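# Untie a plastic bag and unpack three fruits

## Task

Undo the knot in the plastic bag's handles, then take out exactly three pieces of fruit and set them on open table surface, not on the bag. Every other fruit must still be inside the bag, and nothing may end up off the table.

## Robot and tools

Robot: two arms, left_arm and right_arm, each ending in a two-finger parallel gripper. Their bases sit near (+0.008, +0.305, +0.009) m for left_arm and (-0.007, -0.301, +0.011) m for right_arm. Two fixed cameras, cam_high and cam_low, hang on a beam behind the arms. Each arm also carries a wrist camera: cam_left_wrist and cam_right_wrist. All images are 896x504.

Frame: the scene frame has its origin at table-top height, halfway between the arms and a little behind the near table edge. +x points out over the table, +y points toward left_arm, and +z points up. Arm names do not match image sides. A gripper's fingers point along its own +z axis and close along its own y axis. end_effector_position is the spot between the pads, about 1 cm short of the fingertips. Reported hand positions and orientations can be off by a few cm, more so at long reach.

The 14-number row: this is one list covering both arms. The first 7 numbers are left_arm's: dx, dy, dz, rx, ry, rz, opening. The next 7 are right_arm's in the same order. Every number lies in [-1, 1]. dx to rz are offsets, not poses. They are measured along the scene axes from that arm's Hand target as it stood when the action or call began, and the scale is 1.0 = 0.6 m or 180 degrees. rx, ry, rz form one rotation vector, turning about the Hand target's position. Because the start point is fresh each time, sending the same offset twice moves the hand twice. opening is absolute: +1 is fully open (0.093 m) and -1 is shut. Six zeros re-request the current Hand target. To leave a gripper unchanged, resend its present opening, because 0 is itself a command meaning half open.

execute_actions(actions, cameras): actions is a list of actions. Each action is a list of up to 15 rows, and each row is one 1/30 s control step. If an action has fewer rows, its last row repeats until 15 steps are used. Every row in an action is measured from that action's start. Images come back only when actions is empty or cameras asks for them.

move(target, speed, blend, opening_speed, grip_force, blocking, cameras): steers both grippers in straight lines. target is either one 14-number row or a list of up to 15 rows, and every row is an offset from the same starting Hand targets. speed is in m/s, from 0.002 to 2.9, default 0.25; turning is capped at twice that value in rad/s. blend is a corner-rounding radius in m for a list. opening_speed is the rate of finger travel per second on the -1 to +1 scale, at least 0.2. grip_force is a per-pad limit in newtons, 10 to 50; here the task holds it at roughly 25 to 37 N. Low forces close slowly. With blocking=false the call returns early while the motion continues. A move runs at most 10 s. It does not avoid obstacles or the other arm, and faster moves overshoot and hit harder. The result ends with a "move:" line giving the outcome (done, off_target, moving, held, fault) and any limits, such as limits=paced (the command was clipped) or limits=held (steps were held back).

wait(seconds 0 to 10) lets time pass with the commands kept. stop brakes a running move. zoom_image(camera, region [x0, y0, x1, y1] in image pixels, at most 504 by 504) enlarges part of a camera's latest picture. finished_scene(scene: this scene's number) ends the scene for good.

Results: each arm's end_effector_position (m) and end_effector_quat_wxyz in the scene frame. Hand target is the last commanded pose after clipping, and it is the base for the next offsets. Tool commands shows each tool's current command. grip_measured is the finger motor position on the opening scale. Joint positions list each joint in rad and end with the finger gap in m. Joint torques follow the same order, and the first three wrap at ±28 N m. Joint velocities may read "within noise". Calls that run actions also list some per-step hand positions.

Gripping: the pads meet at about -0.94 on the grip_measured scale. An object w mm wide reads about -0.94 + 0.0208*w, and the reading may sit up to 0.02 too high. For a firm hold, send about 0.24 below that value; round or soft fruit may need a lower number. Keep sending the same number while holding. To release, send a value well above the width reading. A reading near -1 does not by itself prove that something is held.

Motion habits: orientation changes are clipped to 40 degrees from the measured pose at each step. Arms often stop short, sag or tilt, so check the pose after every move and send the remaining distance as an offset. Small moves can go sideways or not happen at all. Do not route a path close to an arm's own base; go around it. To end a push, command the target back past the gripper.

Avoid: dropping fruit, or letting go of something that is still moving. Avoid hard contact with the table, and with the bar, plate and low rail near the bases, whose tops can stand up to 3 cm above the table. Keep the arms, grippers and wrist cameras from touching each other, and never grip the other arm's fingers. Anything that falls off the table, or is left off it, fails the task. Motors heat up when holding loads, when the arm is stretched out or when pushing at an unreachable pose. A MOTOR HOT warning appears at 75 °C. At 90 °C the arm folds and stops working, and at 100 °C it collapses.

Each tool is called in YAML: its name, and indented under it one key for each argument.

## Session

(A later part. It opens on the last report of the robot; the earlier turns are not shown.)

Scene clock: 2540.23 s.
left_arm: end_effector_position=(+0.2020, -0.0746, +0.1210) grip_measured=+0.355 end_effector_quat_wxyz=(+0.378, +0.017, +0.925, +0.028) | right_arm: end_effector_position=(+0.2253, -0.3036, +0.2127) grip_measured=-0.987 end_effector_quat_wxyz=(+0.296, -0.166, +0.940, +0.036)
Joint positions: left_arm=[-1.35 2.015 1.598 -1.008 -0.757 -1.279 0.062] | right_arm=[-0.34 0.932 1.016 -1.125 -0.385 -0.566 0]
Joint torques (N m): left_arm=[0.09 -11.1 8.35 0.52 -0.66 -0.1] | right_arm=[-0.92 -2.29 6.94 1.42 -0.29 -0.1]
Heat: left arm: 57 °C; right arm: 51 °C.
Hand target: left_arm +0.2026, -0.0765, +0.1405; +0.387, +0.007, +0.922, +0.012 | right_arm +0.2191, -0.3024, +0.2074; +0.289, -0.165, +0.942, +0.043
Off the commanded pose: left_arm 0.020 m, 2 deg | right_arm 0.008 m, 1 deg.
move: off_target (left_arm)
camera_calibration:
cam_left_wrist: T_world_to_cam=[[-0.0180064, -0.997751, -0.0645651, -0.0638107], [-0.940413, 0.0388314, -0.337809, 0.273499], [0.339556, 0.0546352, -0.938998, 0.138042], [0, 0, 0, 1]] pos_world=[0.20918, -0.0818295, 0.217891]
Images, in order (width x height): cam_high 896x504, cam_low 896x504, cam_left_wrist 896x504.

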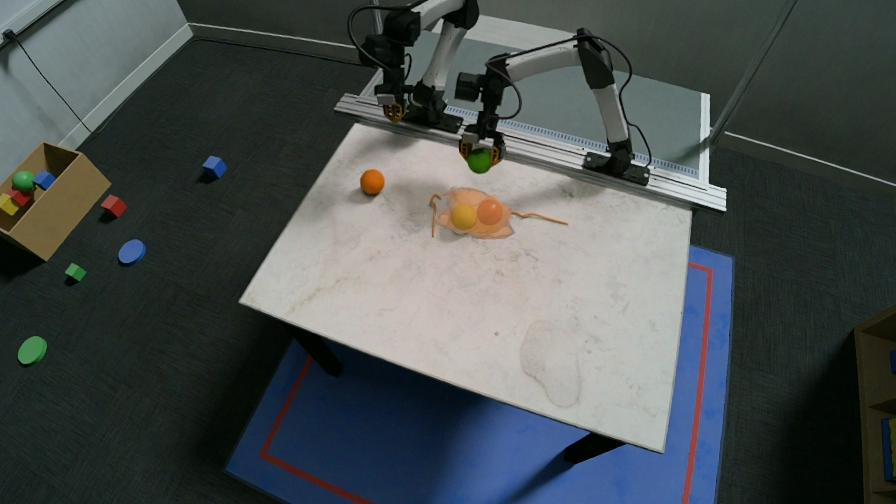

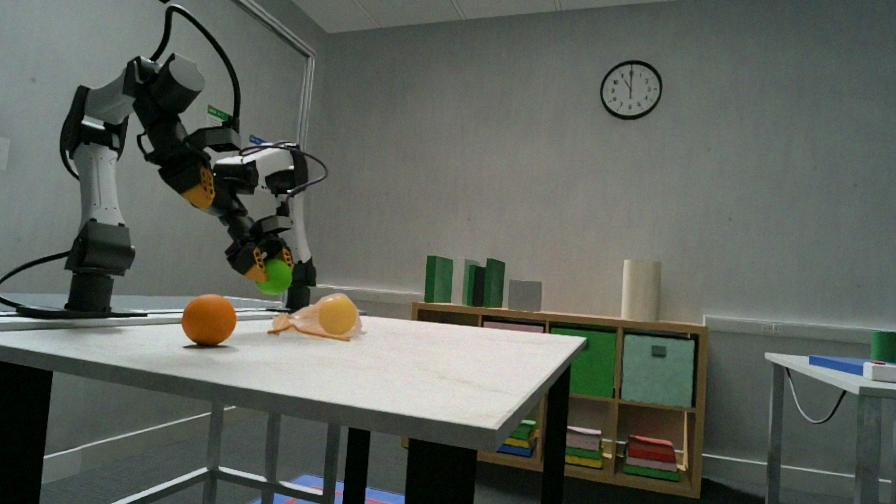

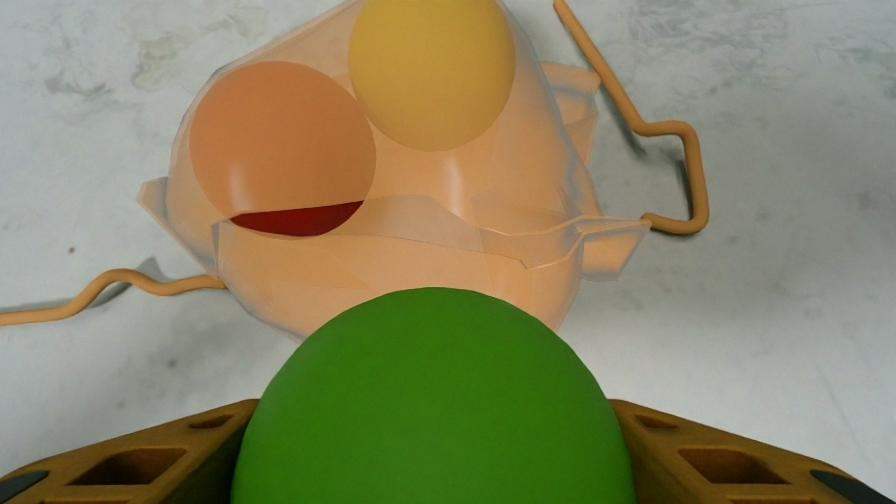

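move:
  target:
    - [-0.0,0.0,0.12,0,0,0,-0.3, 0,0,0.0,0,0,0,-1]
    - [0.195,0.5775,0.1,0,0,0,-0.3, 0,0,0.0,0,0,0,-1]
  speed: [0.12,0.25]
  blend: [0.03,0]
  cameras: ["cam_left_wrist"]

move:
  target: [0,0,-0.14,0,0,0,-0.3, 0,0,0.0,0,0,0,-1]
  speed: 0.1
  cameras: ["cam_left_wrist","cam_low"]

Scene clock: 2556.30 s.
left_arm: end_effector_position=(+0.3198, +0.2700, +0.2019) grip_measured=+0.355 end_effector_quat_wxyz=(+0.383, +0.003, +0.924, +0.015) | right_arm: end_effector_position=(+0.2253, -0.3036, +0.2127) grip_measured=-0.987 end_effector_quat_wxyz=(+0.296, -0.166, +0.940, +0.036)
Joint positions: left_arm=[-0.167 1.081 0.908 -0.631 -0.149 -0.123 0.062] | right_arm=[-0.34 0.932 1.016 -1.125 -0.385 -0.566 0]
Joint torques (N m): left_arm=[0.8 -3.55 6.27 2.16 -0.01 0.06] | right_arm=[-0.81 -2.13 6.94 1.45 -0.32 -0.08]
Heat: left arm: 60 °C; right arm: 51 °C.
Hand target: left_arm +0.3197, +0.2700, +0.2006; +0.387, +0.007, +0.922, +0.012 | right_arm +0.2191, -0.3024, +0.2074; +0.289, -0.165, +0.942, +0.043
Off the commanded pose: left_arm 0.001 m, 1 deg | right_arm 0.008 m, 1 deg.
move: done
camera_calibration:
cam_left_wrist: T_world_to_cam=[[-0.00286726, -0.999555, -0.0296787, 0.275942], [-0.936721, 0.0130742, -0.349834, 0.406373], [0.350066, 0.0267975, -0.936342, 0.158834], [0, 0, 0, 1]] pos_world=[0.325847, 0.266249, 0.299075]
Images, in order (width x height): cam_left_wrist 896x504.

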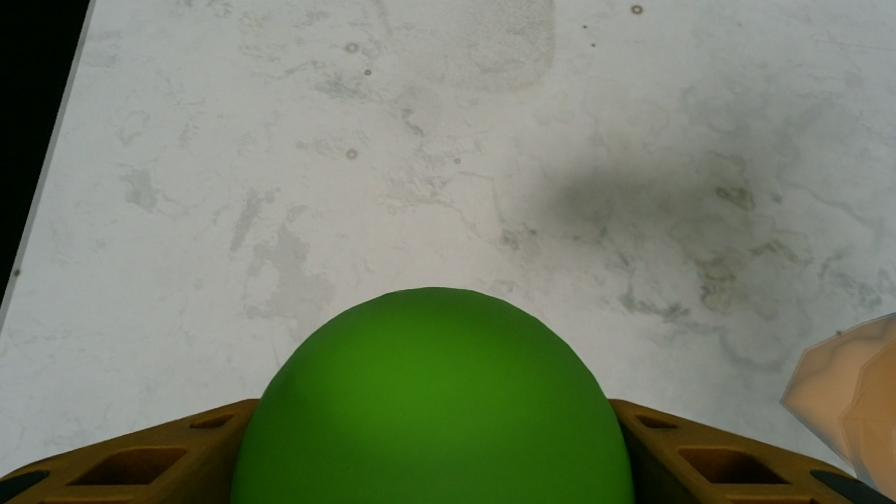

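Scene clock: 2557.93 s.
left_arm: end_effector_position=(+0.3199, +0.2708, +0.1214) grip_measured=+0.355 end_effector_quat_wxyz=(+0.389, +0.003, +0.921, +0.014) | right_arm: end_effector_position=(+0.2253, -0.3036, +0.2127) grip_measured=-0.987 end_effector_quat_wxyz=(+0.296, -0.166, +0.940, +0.036)
Joint positions: left_arm=[-0.167 1.107 0.591 -0.274 -0.149 -0.122 0.062] | right_arm=[-0.34 0.932 1.016 -1.125 -0.385 -0.566 0]
Joint torques (N m): left_arm=[0.46 -2.45 6.35 2.18 0.01 0.04] | right_arm=[-0.91 -2.25 6.9 1.42 -0.29 -0.08]
Heat: left arm: 60 °C; right arm: 51 °C.
Hand target: left_arm +0.3197, +0.2700, +0.1165; +0.387, +0.007, +0.922, +0.012 | right_arm +0.2191, -0.3024, +0.2074; +0.289, -0.165, +0.942, +0.043
Off the commanded pose: left_arm 0.005 m, 1 deg | right_arm 0.008 m, 1 deg.
move: done
camera_calibration:
cam_left_wrist: T_world_to_cam=[[-0.00288291, -0.999617, -0.0275118, 0.274105], [-0.932177, 0.0126455, -0.361781, 0.378418], [0.36199, 0.0246029, -0.931857, 0.0796428], [0, 0, 0, 1]] pos_world=[0.324713, 0.267256, 0.218661]
Images, in order (width x height): cam_low 896x504, cam_left_wrist 896x504.

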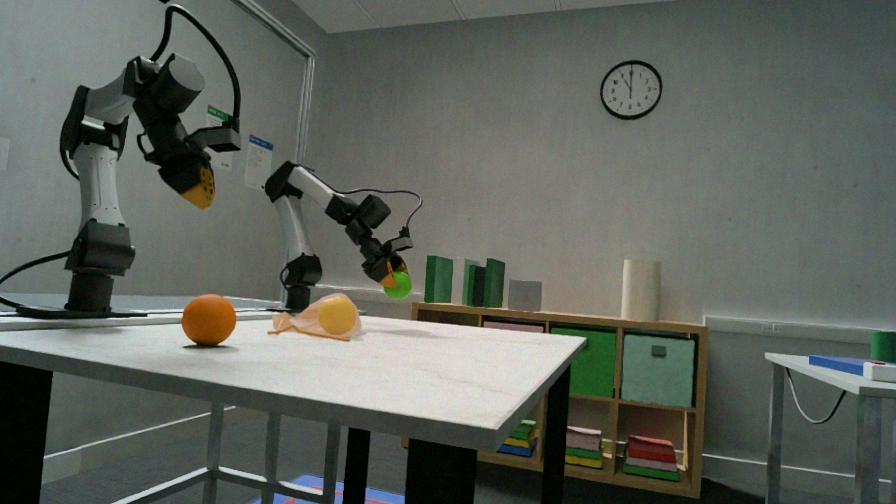

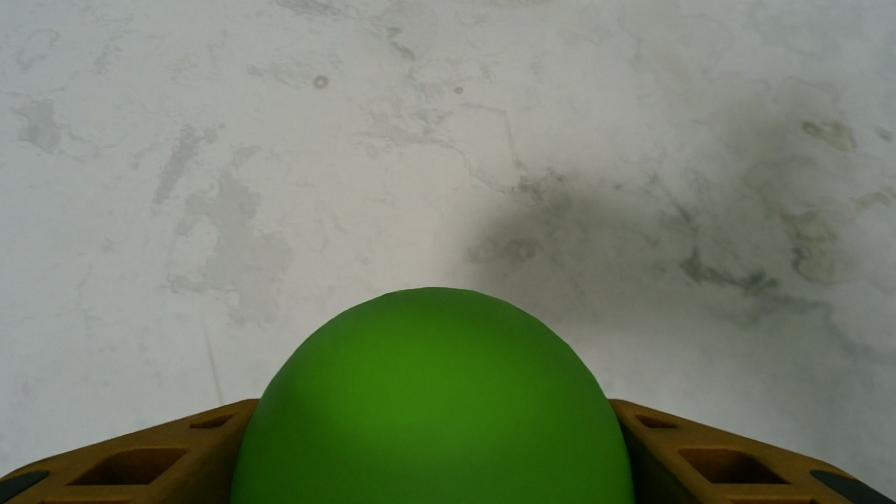

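move:
  target: [0,0,-0.083,0,0,0,-0.3, 0,0,0.0,0,0,0,-1]
  speed: 0.06

move:
  target: [0,0,-0.01,0,0,0,-0.3, 0,0,0.0,0,0,0,-1]
  speed: 0.03

move:
  target: [0,0,-0.01,0,0,0,-0.3, 0,0,0.0,0,0,0,-1]
  speed: 0.03

Scene clock: 2567.67 s.
left_arm: end_effector_position=(+0.3213, +0.2710, +0.0718) grip_measured=+0.355 end_effector_quat_wxyz=(+0.390, +0.003, +0.921, +0.014) | right_arm: end_effector_position=(+0.2253, -0.3036, +0.2127) grip_measured=-0.987 end_effector_quat_wxyz=(+0.296, -0.166, +0.940, +0.036)
Joint positions: left_arm=[-0.167 1.221 0.437 -0.006 -0.149 -0.122 0.062] | right_arm=[-0.34 0.932 1.016 -1.125 -0.385 -0.566 0]
Joint torques (N m): left_arm=[0.23 -2.73 5.75 2.19 -0.02 0.02] | right_arm=[-0.88 -2.26 6.98 1.42 -0.32 -0.07]
Heat: left arm: 56 °C; right arm: 51 °C.
Hand target: left_arm +0.3198, +0.2700, +0.0669; +0.387, +0.007, +0.922, +0.012 | right_arm +0.2191, -0.3024, +0.2074; +0.289, -0.165, +0.942, +0.043
Off the commanded pose: left_arm 0.005 m, 1 deg | right_arm 0.008 m, 1 deg.
move: done

Scene clock: 2568.67 s.
left_arm: end_effector_position=(+0.3216, +0.2710, +0.0662) grip_measured=+0.355 end_effector_quat_wxyz=(+0.390, +0.003, +0.921, +0.013) | right_arm: end_effector_position=(+0.2253, -0.3036, +0.2127) grip_measured=-0.987 end_effector_quat_wxyz=(+0.296, -0.166, +0.940, +0.036)
Joint positions: left_arm=[-0.167 1.241 0.421 0.031 -0.149 -0.122 0.062] | right_arm=[-0.34 0.932 1.016 -1.125 -0.385 -0.566 0]
Joint torques (N m): left_arm=[0.21 -2.76 5.64 2.19 -0.01 0.01] | right_arm=[-0.79 -2.28 6.82 1.43 -0.32 -0.1]
Heat: left arm: 56 °C; right arm: 51 °C.
Hand target: left_arm +0.3197, +0.2700, +0.0609; +0.387, +0.007, +0.922, +0.012 | right_arm +0.2191, -0.3024, +0.2074; +0.289, -0.165, +0.942, +0.043
Off the commanded pose: left_arm 0.006 m, 1 deg | right_arm 0.008 m, 1 deg.
move: done

Scene clock: 2569.67 s.
left_arm: end_effector_position=(+0.3217, +0.2711, +0.0600) grip_measured=+0.355 end_effector_quat_wxyz=(+0.390, +0.003, +0.921, +0.014) | right_arm: end_effector_position=(+0.2253, -0.3036, +0.2127) grip_measured=-0.987 end_effector_quat_wxyz=(+0.296, -0.166, +0.940, +0.036)
Joint positions: left_arm=[-0.167 1.263 0.405 0.068 -0.149 -0.122 0.062] | right_arm=[-0.34 0.932 1.016 -1.125 -0.385 -0.566 0]
Joint torques (N m): left_arm=[0.1 -2.74 5.57 2.2 -0.03 0.03] | right_arm=[-0.87 -2.19 6.84 1.4 -0.33 -0.06]
Heat: left arm: 56 °C; right arm: 51 °C.
Hand target: left_arm +0.3197, +0.2700, +0.0548; +0.387, +0.007, +0.922, +0.012 | right_arm +0.2191, -0.3024, +0.2074; +0.289, -0.165, +0.942, +0.043
Off the commanded pose: left_arm 0.006 m, 1 deg | right_arm 0.008 m, 1 deg.
move: done

move:
  target: [0,0,-0.007,0,0,0,-0.3, 0,0,0.0,0,0,0,-1]
  speed: 0.03

move:
  target: [0,0,-0.007,0,0,0,-0.3, 0,0,0.0,0,0,0,-1]
  speed: 0.03
  cameras: ["cam_left_wrist","cam_low"]

zoom_image:
  camera: "cam_low"
  region: [330, 230, 480, 340]

Scene clock: 2577.87 s.
left_arm: end_effector_position=(+0.3219, +0.2711, +0.0558) grip_measured=+0.355 end_effector_quat_wxyz=(+0.390, +0.003, +0.921, +0.013) | right_arm: end_effector_position=(+0.2253, -0.3036, +0.2127) grip_measured=-0.987 end_effector_quat_wxyz=(+0.296, -0.166, +0.940, +0.036)
Joint positions: left_arm=[-0.167 1.279 0.394 0.096 -0.149 -0.122 0.062] | right_arm=[-0.34 0.932 1.016 -1.125 -0.385 -0.566 0]
Joint torques (N m): left_arm=[0.13 -2.81 5.48 2.16 -0.02 0.02] | right_arm=[-0.92 -2.29 6.76 1.42 -0.31 -0.12]
Heat: left arm: 54 °C; right arm: 51 °C.
Hand target: left_arm +0.3198, +0.2700, +0.0507; +0.387, +0.007, +0.922, +0.012 | right_arm +0.2191, -0.3024, +0.2074; +0.289, -0.165, +0.942, +0.043
Off the commanded pose: left_arm 0.006 m, 1 deg | right_arm 0.008 m, 1 deg.
move: done

Scene clock: 2578.67 s.
left_arm: end_effector_position=(+0.3225, +0.2710, +0.0523) grip_measured=+0.355 end_effector_quat_wxyz=(+0.391, +0.003, +0.920, +0.013) | right_arm: end_effector_position=(+0.2253, -0.3036, +0.2127) grip_measured=-0.987 end_effector_quat_wxyz=(+0.296, -0.166, +0.940, +0.036)
Joint positions: left_arm=[-0.167 1.295 0.385 0.124 -0.149 -0.122 0.062] | right_arm=[-0.34 0.932 1.016 -1.125 -0.385 -0.566 0]
Joint torques (N m): left_arm=[0.14 -2.86 5.29 2.18 -0.02 0.01] | right_arm=[-0.85 -2.19 6.84 1.44 -0.32 -0.09]
Heat: left arm: 54 °C; right arm: 51 °C.
Hand target: left_arm +0.3197, +0.2700, +0.0464; +0.387, +0.007, +0.922, +0.012 | right_arm +0.2191, -0.3024, +0.2074; +0.289, -0.165, +0.942, +0.043
Off the commanded pose: left_arm 0.007 m, 1 deg | right_arm 0.008 m, 1 deg.
move: done
camera_calibration:
cam_left_wrist: T_world_to_cam=[[-0.00276135, -0.99964, -0.0266708, 0.272353], [-0.93054, 0.012335, -0.365982, 0.355629], [0.366179, 0.0238077, -0.93024, 0.0130488], [0, 0, 0, 1]] pos_world=[0.326901, 0.267558, 0.149556]
Images, in order (width x height): cam_low 896x504, cam_left_wrist 896x504.

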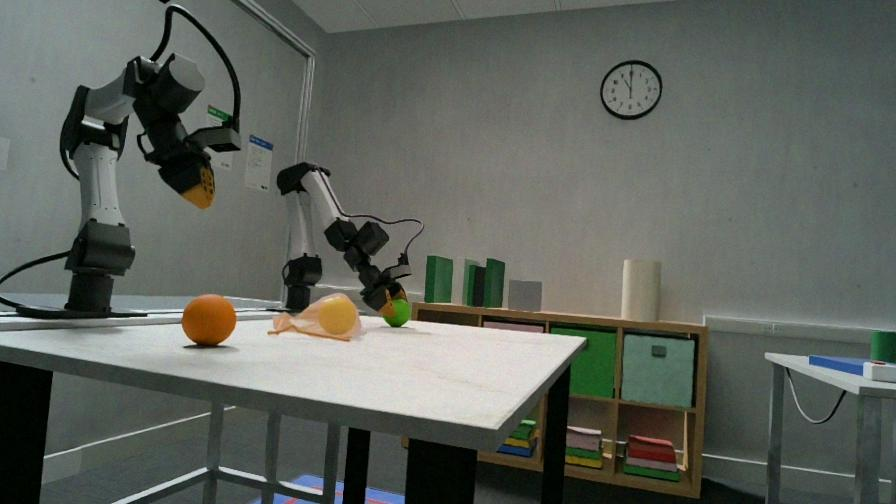

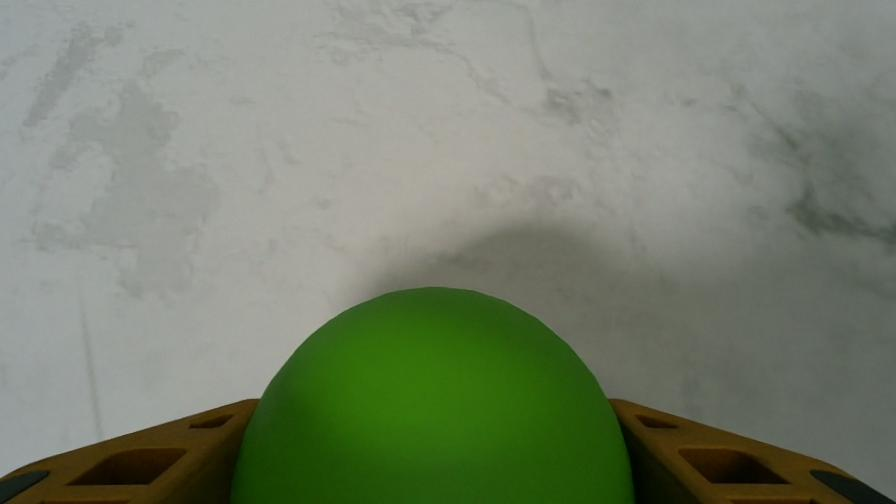

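Scaled by 3.360 from the camera's 896x504 image, which has a finer 1280x720 frame.

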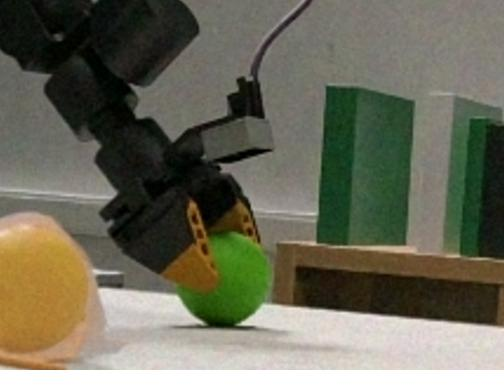

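move:
  target: [0,0,-0.006,0,0,0,-0.3, 0,0,0.0,0,0,0,-1]
  speed: 0.03

move:
  target: [0,0,-0.006,0,0,0,-0.3, 0,0,0.0,0,0,0,-1]
  speed: 0.03
  cameras: ["cam_low"]

zoom_image:
  camera: "cam_low"
  region: [330, 230, 480, 340]

Scene clock: 2593.43 s.
left_arm: end_effector_position=(+0.3247, +0.2706, +0.0516) grip_measured=+0.355 end_effector_quat_wxyz=(+0.397, +0.002, +0.918, +0.012) | right_arm: end_effector_position=(+0.2253, -0.3036, +0.2127) grip_measured=-0.987 end_effector_quat_wxyz=(+0.296, -0.166, +0.940, +0.036)
Joint positions: left_arm=[-0.167 1.307 0.378 0.157 -0.149 -0.122 0.062] | right_arm=[-0.34 0.932 1.016 -1.125 -0.385 -0.566 0]
Joint torques (N m): left_arm=[0.16 -2.71 5.15 2.12 0 0.02] | right_arm=[-0.91 -2.25 6.91 1.44 -0.29 -0.12]
Heat: left arm: 51 °C; right arm: 51 °C.
Hand target: left_arm +0.3197, +0.2700, +0.0429; +0.387, +0.007, +0.922, +0.012 | right_arm +0.2191, -0.3024, +0.2074; +0.289, -0.165, +0.942, +0.043
Off the commanded pose: left_arm 0.010 m, 1 deg | right_arm 0.008 m, 1 deg.
move: done

Scene clock: 2594.30 s.
left_arm: end_effector_position=(+0.3271, +0.2701, +0.0511) grip_measured=+0.355 end_effector_quat_wxyz=(+0.404, +0.002, +0.915, +0.011) | right_arm: end_effector_position=(+0.2253, -0.3036, +0.2127) grip_measured=-0.987 end_effector_quat_wxyz=(+0.296, -0.166, +0.940, +0.036)
Joint positions: left_arm=[-0.167 1.32 0.371 0.191 -0.149 -0.122 0.062] | right_arm=[-0.34 0.932 1.016 -1.125 -0.385 -0.566 0]
Joint torques (N m): left_arm=[0.13 -2.52 4.89 2.07 -0.02 0.02] | right_arm=[-0.9 -2.22 6.83 1.42 -0.33 -0.09]
Heat: left arm: 51 °C; right arm: 51 °C.
Hand target: left_arm +0.3197, +0.2700, +0.0391; +0.387, +0.007, +0.922, +0.012 | right_arm +0.2191, -0.3024, +0.2074; +0.289, -0.165, +0.942, +0.043
Off the commanded pose: left_arm 0.014 m, 2 deg | right_arm 0.008 m, 1 deg.
move: off_target (left_arm)
Images, in order (width x height): cam_low 896x504.

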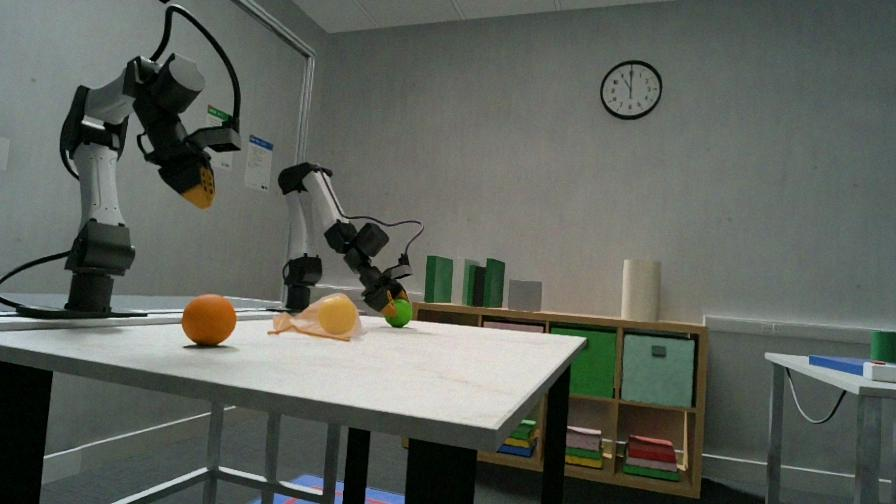

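Scaled by 3.360 from the camera's 896x504 image, which has a finer 1280x720 frame.

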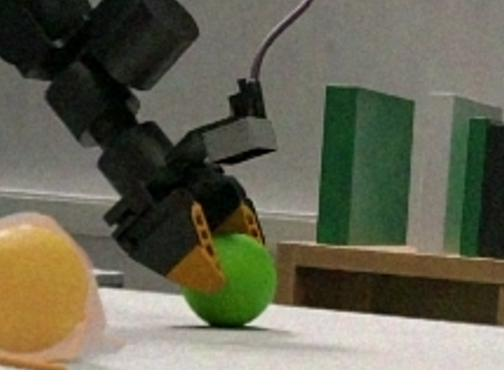

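move:
  target:
    - [0.006,0,0.012,0,0,0,-0.3, 0,0,0.0,0,0,0,-1]
    - [0.006,0,0.012,0,0,0,0.8, 0,0,0.0,0,0,0,-1]
  speed: 0.03
  opening_speed: 0.4
  cameras: ["cam_left_wrist"]

Scene clock: 2608.70 s.
left_arm: end_effector_position=(+0.3240, +0.2708, +0.0478) grip_measured=+0.798 end_effector_quat_wxyz=(+0.395, +0.003, +0.919, +0.013) | right_arm: end_effector_position=(+0.2253, -0.3036, +0.2127) grip_measured=-0.987 end_effector_quat_wxyz=(+0.296, -0.166, +0.940, +0.036)
Joint positions: left_arm=[-0.167 1.32 0.371 0.172 -0.149 -0.122 0.084] | right_arm=[-0.34 0.932 1.016 -1.125 -0.385 -0.566 0]
Joint torques (N m): left_arm=[0.44 -3.4 7.17 1.83 0.02 0.03] | right_arm=[-0.83 -2.21 6.87 1.42 -0.3 -0.09]
Heat: left arm: 49 °C; right arm: 50 °C.
Hand target: left_arm +0.3233, +0.2700, +0.0463; +0.387, +0.007, +0.922, +0.012 | right_arm +0.2191, -0.3024, +0.2074; +0.289, -0.165, +0.942, +0.043
Off the commanded pose: left_arm 0.002 m, 1 deg | right_arm 0.008 m, 1 deg.
move: done
camera_calibration:
cam_left_wrist: T_world_to_cam=[[-0.00271043, -0.99968, -0.0251495, 0.271912], [-0.927493, 0.0119148, -0.37365, 0.354837], [0.37383, 0.0223132, -0.927229, 0.00606476], [0, 0, 0, 1]] pos_world=[0.327579, 0.267462, 0.145047]
Images, in order (width x height): cam_left_wrist 896x504.

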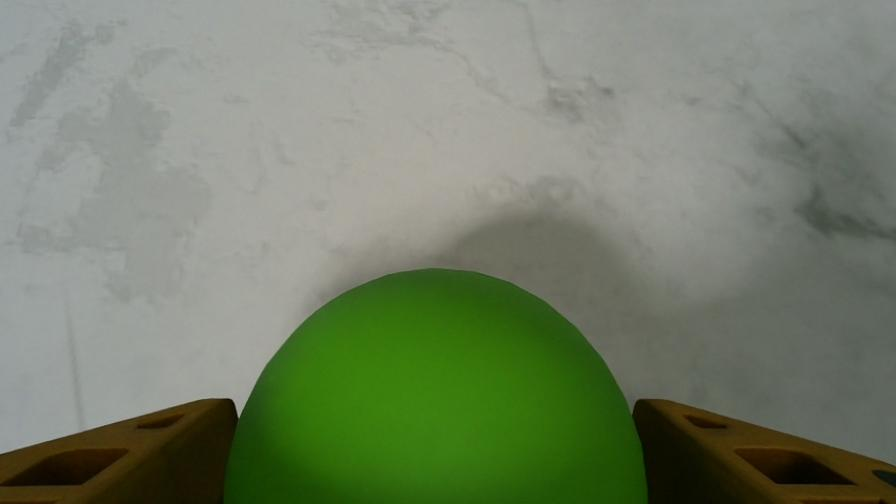

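move:
  target:
    - [0,0,0.0,0,0,0,1, 0,0,0.0,0,0,0,-1]
    - [-0.09,0,0.11,0,0,0,1, 0,0,0.0,0,0,0,-1]
    - [-0.13,-0.1,0.27,0,0,0,0.3, 0,0,0.0,0,0,0,-1]
    - [-0.22,-0.53,0.17,0,0,0,0.3, 0,0,0.0,0,0,0,-1]
  speed: [0.05,0.06,0.2,0.25]
  blend: [0,0.02,0.04,0]
  cameras: ["cam_left_wrist","cam_high"]

zoom_image:
  camera: "cam_left_wrist"
  region: [150, 0, 650, 400]

Scene clock: 2628.30 s.
left_arm: end_effector_position=(+0.1900, -0.0465, +0.1478) grip_measured=+0.302 end_effector_quat_wxyz=(+0.385, +0.009, +0.923, +0.006) | right_arm: end_effector_position=(+0.2253, -0.3036, +0.2127) grip_measured=-0.987 end_effector_quat_wxyz=(+0.296, -0.166, +0.940, +0.036)
Joint positions: left_arm=[-1.368 1.851 1.472 -1.01 -0.765 -1.298 0.06] | right_arm=[-0.34 0.932 1.016 -1.125 -0.385 -0.566 0]
Joint torques (N m): left_arm=[0.36 -6.53 8.36 0.63 -0.61 -0.11] | right_arm=[-0.92 -2.28 6.9 1.39 -0.31 -0.06]
Heat: left arm: 48 °C; right arm: 50 °C.
Hand target: left_arm +0.1913, -0.0480, +0.1485; +0.387, +0.007, +0.922, +0.011 | right_arm +0.2191, -0.3024, +0.2074; +0.289, -0.165, +0.942, +0.043
Off the commanded pose: left_arm 0.002 m, 1 deg | right_arm 0.008 m, 1 deg.
move: done; blend cut to 0 m at target 3
camera_calibration:
cam_left_wrist: T_world_to_cam=[[-0.0206761, -0.999622, -0.0181095, -0.0407006], [-0.935088, 0.0257451, -0.35348, 0.270799], [0.353813, 0.00962535, -0.935267, 0.160365], [0, 0, 0, 1]] pos_world=[0.19564, -0.0492006, 0.244969]
Images, in order (width x height): cam_high 896x504, cam_left_wrist 896x504.

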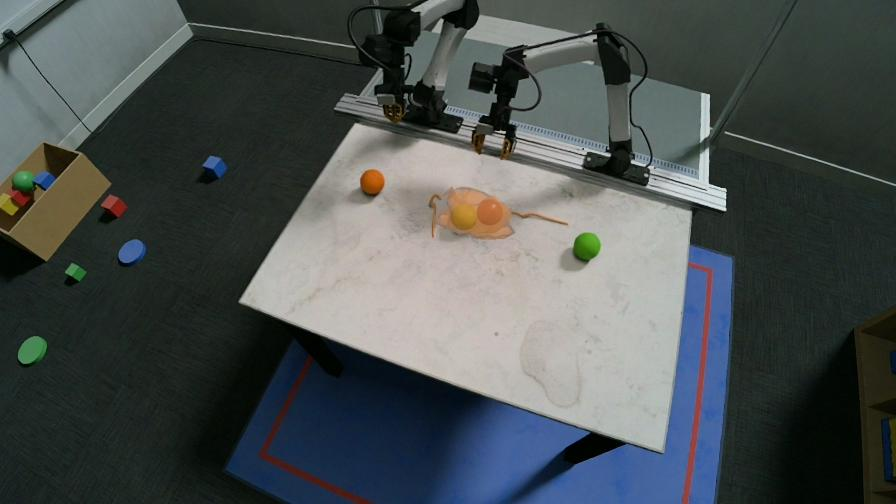

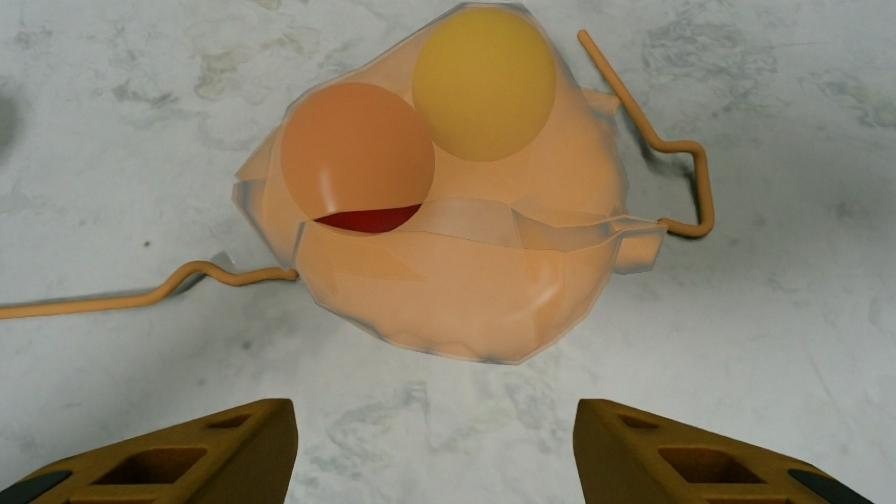

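Scaled by 1.008 from the camera's 896x504 image, which has a finer 1280x720 frame.

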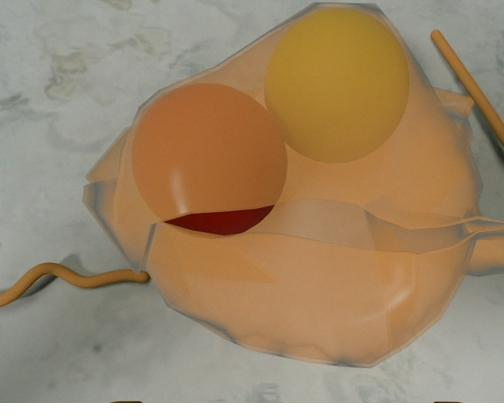

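move:
  target:
    - [0,0,0,0,0,0,0.3, 0.335,0.394,-0.012,-0.058,0.121,0.083,-1]
  speed: [0.25]
  cameras: ["cam_left_wrist","cam_right_wrist"]

Scene clock: 2683.47 s.
left_arm: end_effector_position=(+0.1900, -0.0464, +0.1477) grip_measured=+0.302 end_effector_quat_wxyz=(+0.385, +0.009, +0.923, +0.006) | right_arm: end_effector_position=(+0.4194, -0.0637, +0.1969) grip_measured=-0.987 end_effector_quat_wxyz=(+0.117, -0.303, +0.945, +0.038)
Joint positions: left_arm=[-1.368 1.851 1.472 -1.011 -0.765 -1.299 0.06] | right_arm=[0.468 2.276 2.553 -1.559 -0.062 -0.132 0]
Joint torques (N m): left_arm=[0.39 -6.46 8.43 0.6 -0.63 -0.11] | right_arm=[-0.12 -10.74 10.78 0.86 0.11 0.09]
Heat: left arm: 49 °C; right arm: 50 °C.
Hand target: left_arm +0.1913, -0.0480, +0.1485; +0.387, +0.007, +0.922, +0.012 | right_arm +0.4201, -0.0659, +0.2002; +0.083, -0.299, +0.950, +0.025
Off the commanded pose: left_arm 0.002 m, 1 deg | right_arm 0.004 m, 4 deg.
joint sent to its limit (right arm) — joint 4 (wrist pitch), lower limit. The joint targets are off in orientation, not in position.
move: off_target (right_arm)
camera_calibration:
cam_left_wrist: T_world_to_cam=[[-0.0201664, -0.999628, -0.0183474, -0.0406436], [-0.935134, 0.0253515, -0.353386, 0.270763], [0.35372, 0.0100307, -0.935298, 0.16041], [0, 0, 0, 1]] pos_world=[0.19564, -0.0491018, 0.244969]
cam_right_wrist: T_world_to_cam=[[0.588735, -0.808326, 0.000661848, -0.298662], [-0.796341, -0.579865, 0.172037, 0.302955], [-0.138678, -0.101811, -0.98509, 0.331553], [0, 0, 0, 1]] pos_world=[0.463068, -0.0319869, 0.274688]
Images, in order (width x height): cam_left_wrist 896x504, cam_right_wrist 896x504.

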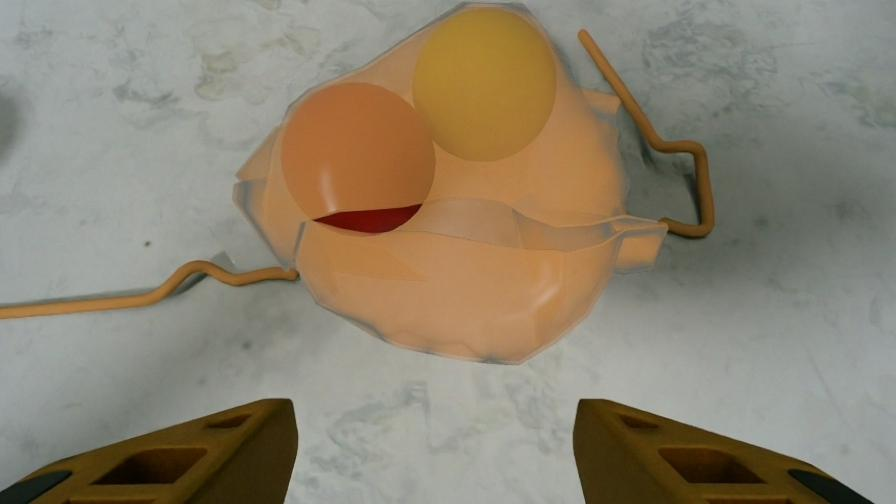

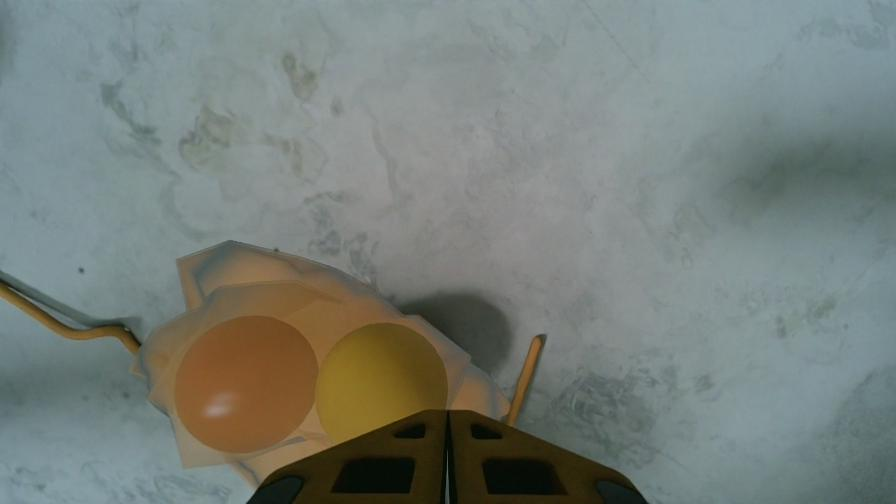

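move:
  target:
    - [0,0,0,0,0,0,0.3, -0.01,0,-0.265,0,0,0,-1]
    - [0,0,0,0,0,0,0.3, -0.12,0,-0.265,0,0,0,-1]
  speed: [0.12,0.05]
  cameras: ["cam_left_wrist","cam_right_wrist"]

Scene clock: 2701.03 s.
left_arm: end_effector_position=(+0.1900, -0.0464, +0.1477) grip_measured=+0.302 end_effector_quat_wxyz=(+0.385, +0.009, +0.923, +0.006) | right_arm: end_effector_position=(+0.3465, -0.0666, +0.0283) grip_measured=-0.987 end_effector_quat_wxyz=(+0.062, -0.302, +0.951, +0.027)
Joint positions: left_arm=[-1.368 1.851 1.472 -1.011 -0.765 -1.299 0.06] | right_arm=[0.56 2.037 1.497 -0.852 -0.041 -0.042 0]
Joint torques (N m): left_arm=[0.39 -6.6 8.39 0.58 -0.65 -0.09] | right_arm=[0.05 -14.34 6.46 1.06 0.09 0.08]
Heat: left arm: 49 °C; right arm: 51 °C.
Hand target: left_arm +0.1913, -0.0480, +0.1485; +0.387, +0.007, +0.922, +0.012 | right_arm +0.3480, -0.0660, +0.0411; +0.083, -0.299, +0.950, +0.025
Off the commanded pose: left_arm 0.002 m, 1 deg | right_arm 0.013 m, 2 deg.
move: off_target (right_arm)
camera_calibration:
cam_left_wrist: T_world_to_cam=[[-0.0201664, -0.999628, -0.0183474, -0.0406436], [-0.935134, 0.0253515, -0.353386, 0.270763], [0.35372, 0.0100307, -0.935298, 0.16041], [0, 0, 0, 1]] pos_world=[0.19564, -0.0491018, 0.244969]
cam_right_wrist: T_world_to_cam=[[0.585226, -0.810781, -0.0119958, -0.256561], [-0.776067, -0.564334, 0.281509, 0.263097], [-0.235012, -0.155437, -0.959484, 0.184136], [0, 0, 0, 1]] pos_world=[0.397601, -0.0309191, 0.0995335]
Images, in order (width x height): cam_left_wrist 896x504, cam_right_wrist 896x504.

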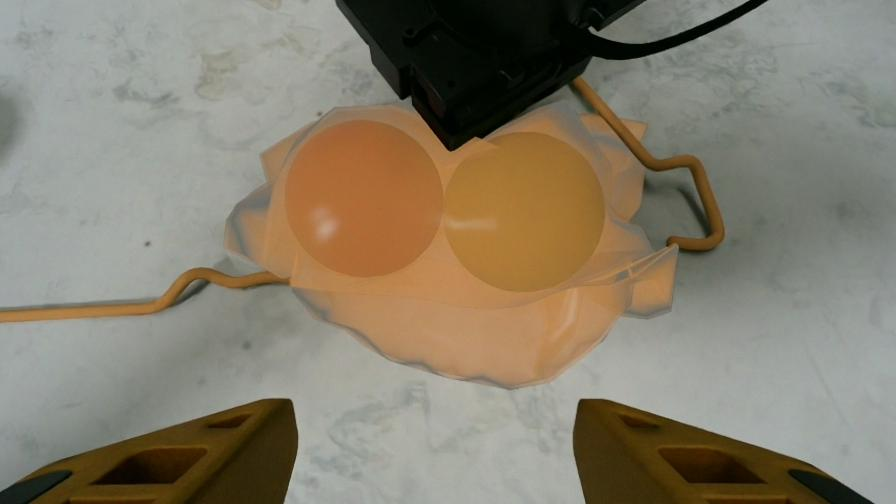

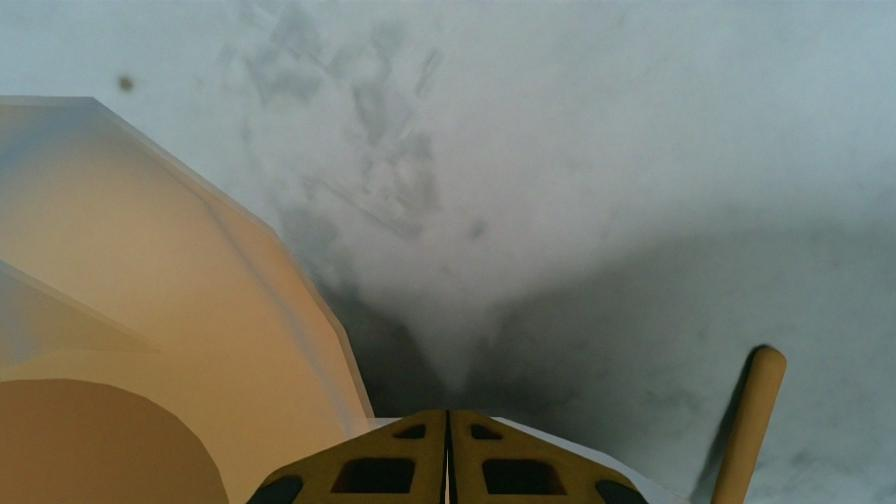

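zoom_image:
  camera: "cam_left_wrist"
  region: [230, 90, 700, 400]

Scaled by 1.072 from the camera's 896x504 image, which has a finer 1280x720 frame.

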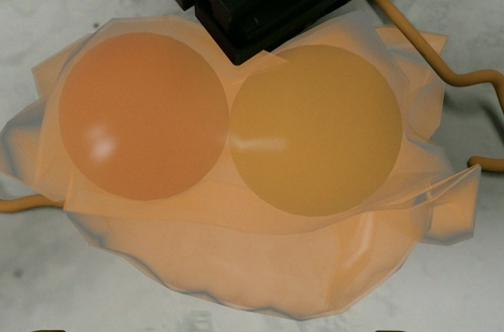

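move:
  target:
    - [0,0,0,0,0,0,0.3, 0.1,0,0.02,0,0,0,-1]
    - [0,0,0,0,0,0,0.3, 0.15,0,0.25,0,0,0,-1]
  speed: [0.1,0.15]
  blend: [0.02,0]
  cameras: ["cam_left_wrist","cam_right_wrist"]

zoom_image:
  camera: "cam_left_wrist"
  region: [230, 90, 700, 400]

Scene clock: 2719.73 s.
left_arm: end_effector_position=(+0.1900, -0.0464, +0.1477) grip_measured=+0.302 end_effector_quat_wxyz=(+0.385, +0.009, +0.923, +0.006) | right_arm: end_effector_position=(+0.4370, -0.0621, +0.1923) grip_measured=-0.987 end_effector_quat_wxyz=(+0.133, -0.298, +0.945, +0.031)
Joint positions: left_arm=[-1.368 1.851 1.472 -1.011 -0.765 -1.299 0.06] | right_arm=[0.462 2.346 2.652 -1.56 -0.042 -0.132 0]
Joint torques (N m): left_arm=[0.34 -6.52 8.38 0.61 -0.61 -0.11] | right_arm=[-1.01 -10.62 10.09 0.93 -0.08 -0.09]
Heat: left arm: 49 °C; right arm: 51 °C.
Hand target: left_arm +0.1913, -0.0480, +0.1485; +0.387, +0.007, +0.922, +0.012 | right_arm +0.4379, -0.0659, +0.1911; +0.083, -0.300, +0.950, +0.025
Off the commanded pose: left_arm 0.002 m, 1 deg | right_arm 0.004 m, 6 deg.
joint sent to its limit (right arm) — joint 4 (wrist pitch), lower limit. The joint targets are off in orientation, not in position.
move: off_target (right_arm)
camera_calibration:
cam_left_wrist: T_world_to_cam=[[-0.0201664, -0.999628, -0.0183474, -0.0406436], [-0.935134, 0.0253515, -0.353386, 0.270763], [0.35372, 0.0100307, -0.935298, 0.16041], [0, 0, 0, 1]] pos_world=[0.19564, -0.0491018, 0.244969]
cam_right_wrist: T_world_to_cam=[[0.578946, -0.81501, 0.0240713, -0.308356], [-0.808516, -0.570013, 0.146242, 0.32957], [-0.105468, -0.104128, -0.988956, 0.31572], [0, 0, 0, 1]] pos_world=[0.478283, -0.0305789, 0.271459]
Images, in order (width x height): cam_left_wrist 896x504, cam_right_wrist 896x504.

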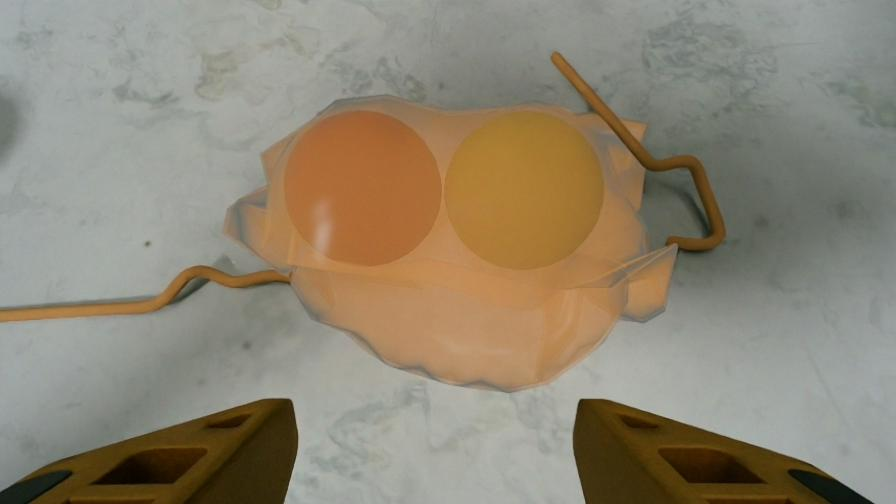

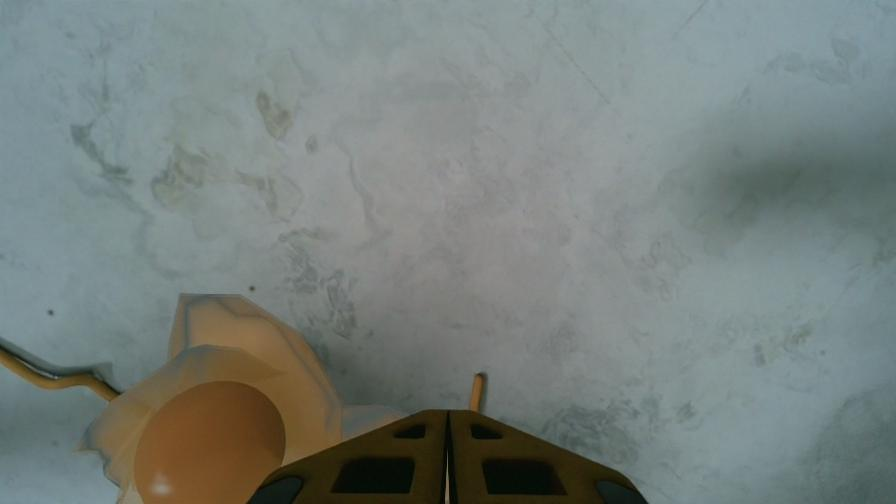

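Scaled by 1.072 from the camera's 896x504 image, which has a finer 1280x720 frame.

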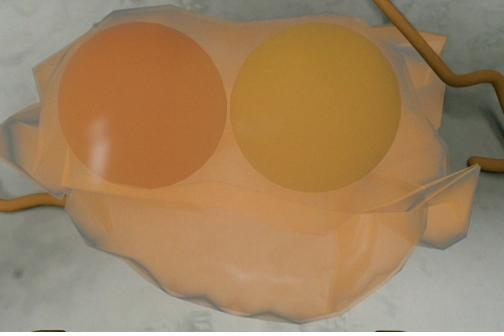

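move:
  target:
    - [0,0,0,0,0,0,0.3, -0.246,-0.25,-0.1,0.048,-0.088,-0.072,-0.3]
  speed: [0.2]
  cameras: ["cam_left_wrist","cam_right_wrist"]

Scene clock: 2748.07 s.
left_arm: end_effector_position=(+0.1900, -0.0464, +0.1477) grip_measured=+0.302 end_effector_quat_wxyz=(+0.385, +0.009, +0.923, +0.006) | right_arm: end_effector_position=(+0.2909, -0.2154, +0.1296) grip_measured=-0.302 end_effector_quat_wxyz=(+0.227, -0.182, +0.956, +0.042)
Joint positions: left_arm=[-1.368 1.851 1.472 -1.011 -0.765 -1.299 0.06] | right_arm=[0.2 1.257 0.928 -0.746 -0.107 -0.135 0.031]
Joint torques (N m): left_arm=[0.32 -6.45 8.36 0.59 -0.62 -0.12] | right_arm=[-0.85 -5.9 7.41 1.77 -0.11 -0.09]
Heat: left arm: 49 °C; right arm: 54 °C.
Hand target: left_arm +0.1913, -0.0480, +0.1485; +0.387, +0.007, +0.922, +0.011 | right_arm +0.2904, -0.2159, +0.1311; +0.237, -0.184, +0.953, +0.046
Off the commanded pose: left_arm 0.002 m, 1 deg | right_arm 0.002 m, 1 deg.
move: done
camera_calibration:
cam_left_wrist: T_world_to_cam=[[-0.0201664, -0.999628, -0.0183474, -0.0406436], [-0.935134, 0.0253515, -0.353386, 0.270763], [0.35372, 0.0100307, -0.935298, 0.16041], [0, 0, 0, 1]] pos_world=[0.19564, -0.0491018, 0.244969]
cam_right_wrist: T_world_to_cam=[[0.375785, -0.926688, 0.0059835, -0.30983], [-0.925642, -0.375655, -0.0454994, 0.234028], [0.0444115, 0.0115594, -0.998946, 0.204943], [0, 0, 0, 1]] pos_world=[0.323954, -0.201571, 0.217229]
Images, in order (width x height): cam_left_wrist 896x504, cam_right_wrist 896x504.

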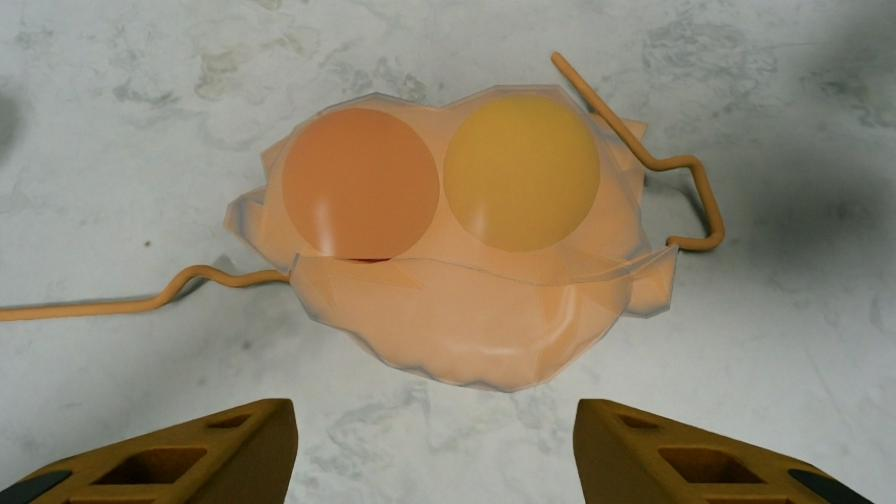

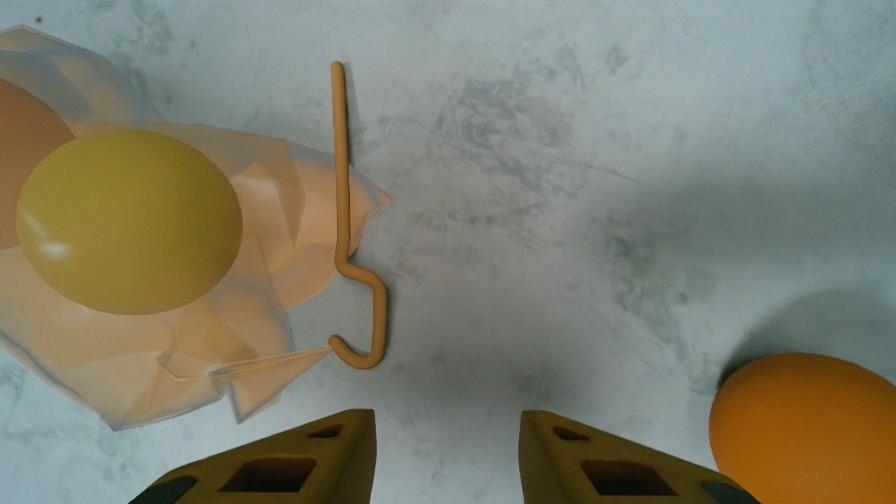

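move:
  target:
    - [0,0,0,0,0,0,0.3, 0.0,0.053,-0.1,0,0,0,-0.3]
    - [0,0,0,0,0,0,0.3, 0.0,0.053,-0.203,0,0,0,-0.3]
  speed: [0.12,0.08]
  cameras: ["cam_right_wrist"]

Scene clock: 2761.70 s.
left_arm: end_effector_position=(+0.1900, -0.0464, +0.1477) grip_measured=+0.302 end_effector_quat_wxyz=(+0.385, +0.009, +0.923, +0.006) | right_arm: end_effector_position=(+0.2932, -0.1827, +0.0154) grip_measured=-0.302 end_effector_quat_wxyz=(+0.240, -0.187, +0.951, +0.051)
Joint positions: left_arm=[-1.368 1.851 1.472 -1.011 -0.765 -1.299 0.06] | right_arm=[0.338 1.481 0.6 -0.155 -0.054 -0.019 0.031]
Joint torques (N m): left_arm=[0.36 -6.46 8.34 0.6 -0.62 -0.11] | right_arm=[0.28 -4.25 6.16 1.83 0.12 0.09]
Heat: left arm: 49 °C; right arm: 53 °C.
Hand target: left_arm +0.1913, -0.0480, +0.1485; +0.387, +0.007, +0.922, +0.011 | right_arm +0.2904, -0.1842, +0.0092; +0.237, -0.185, +0.953, +0.046
Off the commanded pose: left_arm 0.002 m, 1 deg | right_arm 0.007 m, 1 deg.
move: done
camera_calibration:
cam_right_wrist: T_world_to_cam=[[0.387446, -0.921888, -0.00286594, -0.2821], [-0.919328, -0.386135, -0.0757307, 0.240019], [0.0687086, 0.0319763, -0.997124, 0.0868767], [0, 0, 0, 1]] pos_world=[0.323985, -0.170163, 0.103995]
Images, in order (width x height): cam_right_wrist 896x504.

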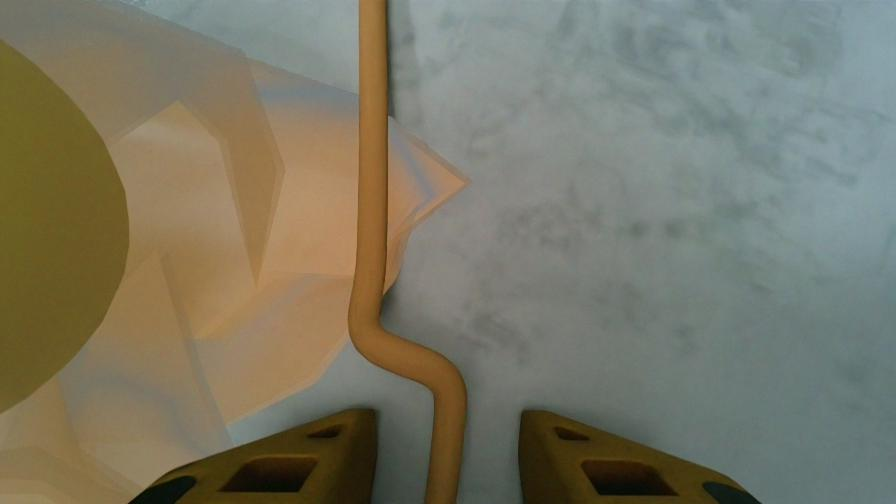

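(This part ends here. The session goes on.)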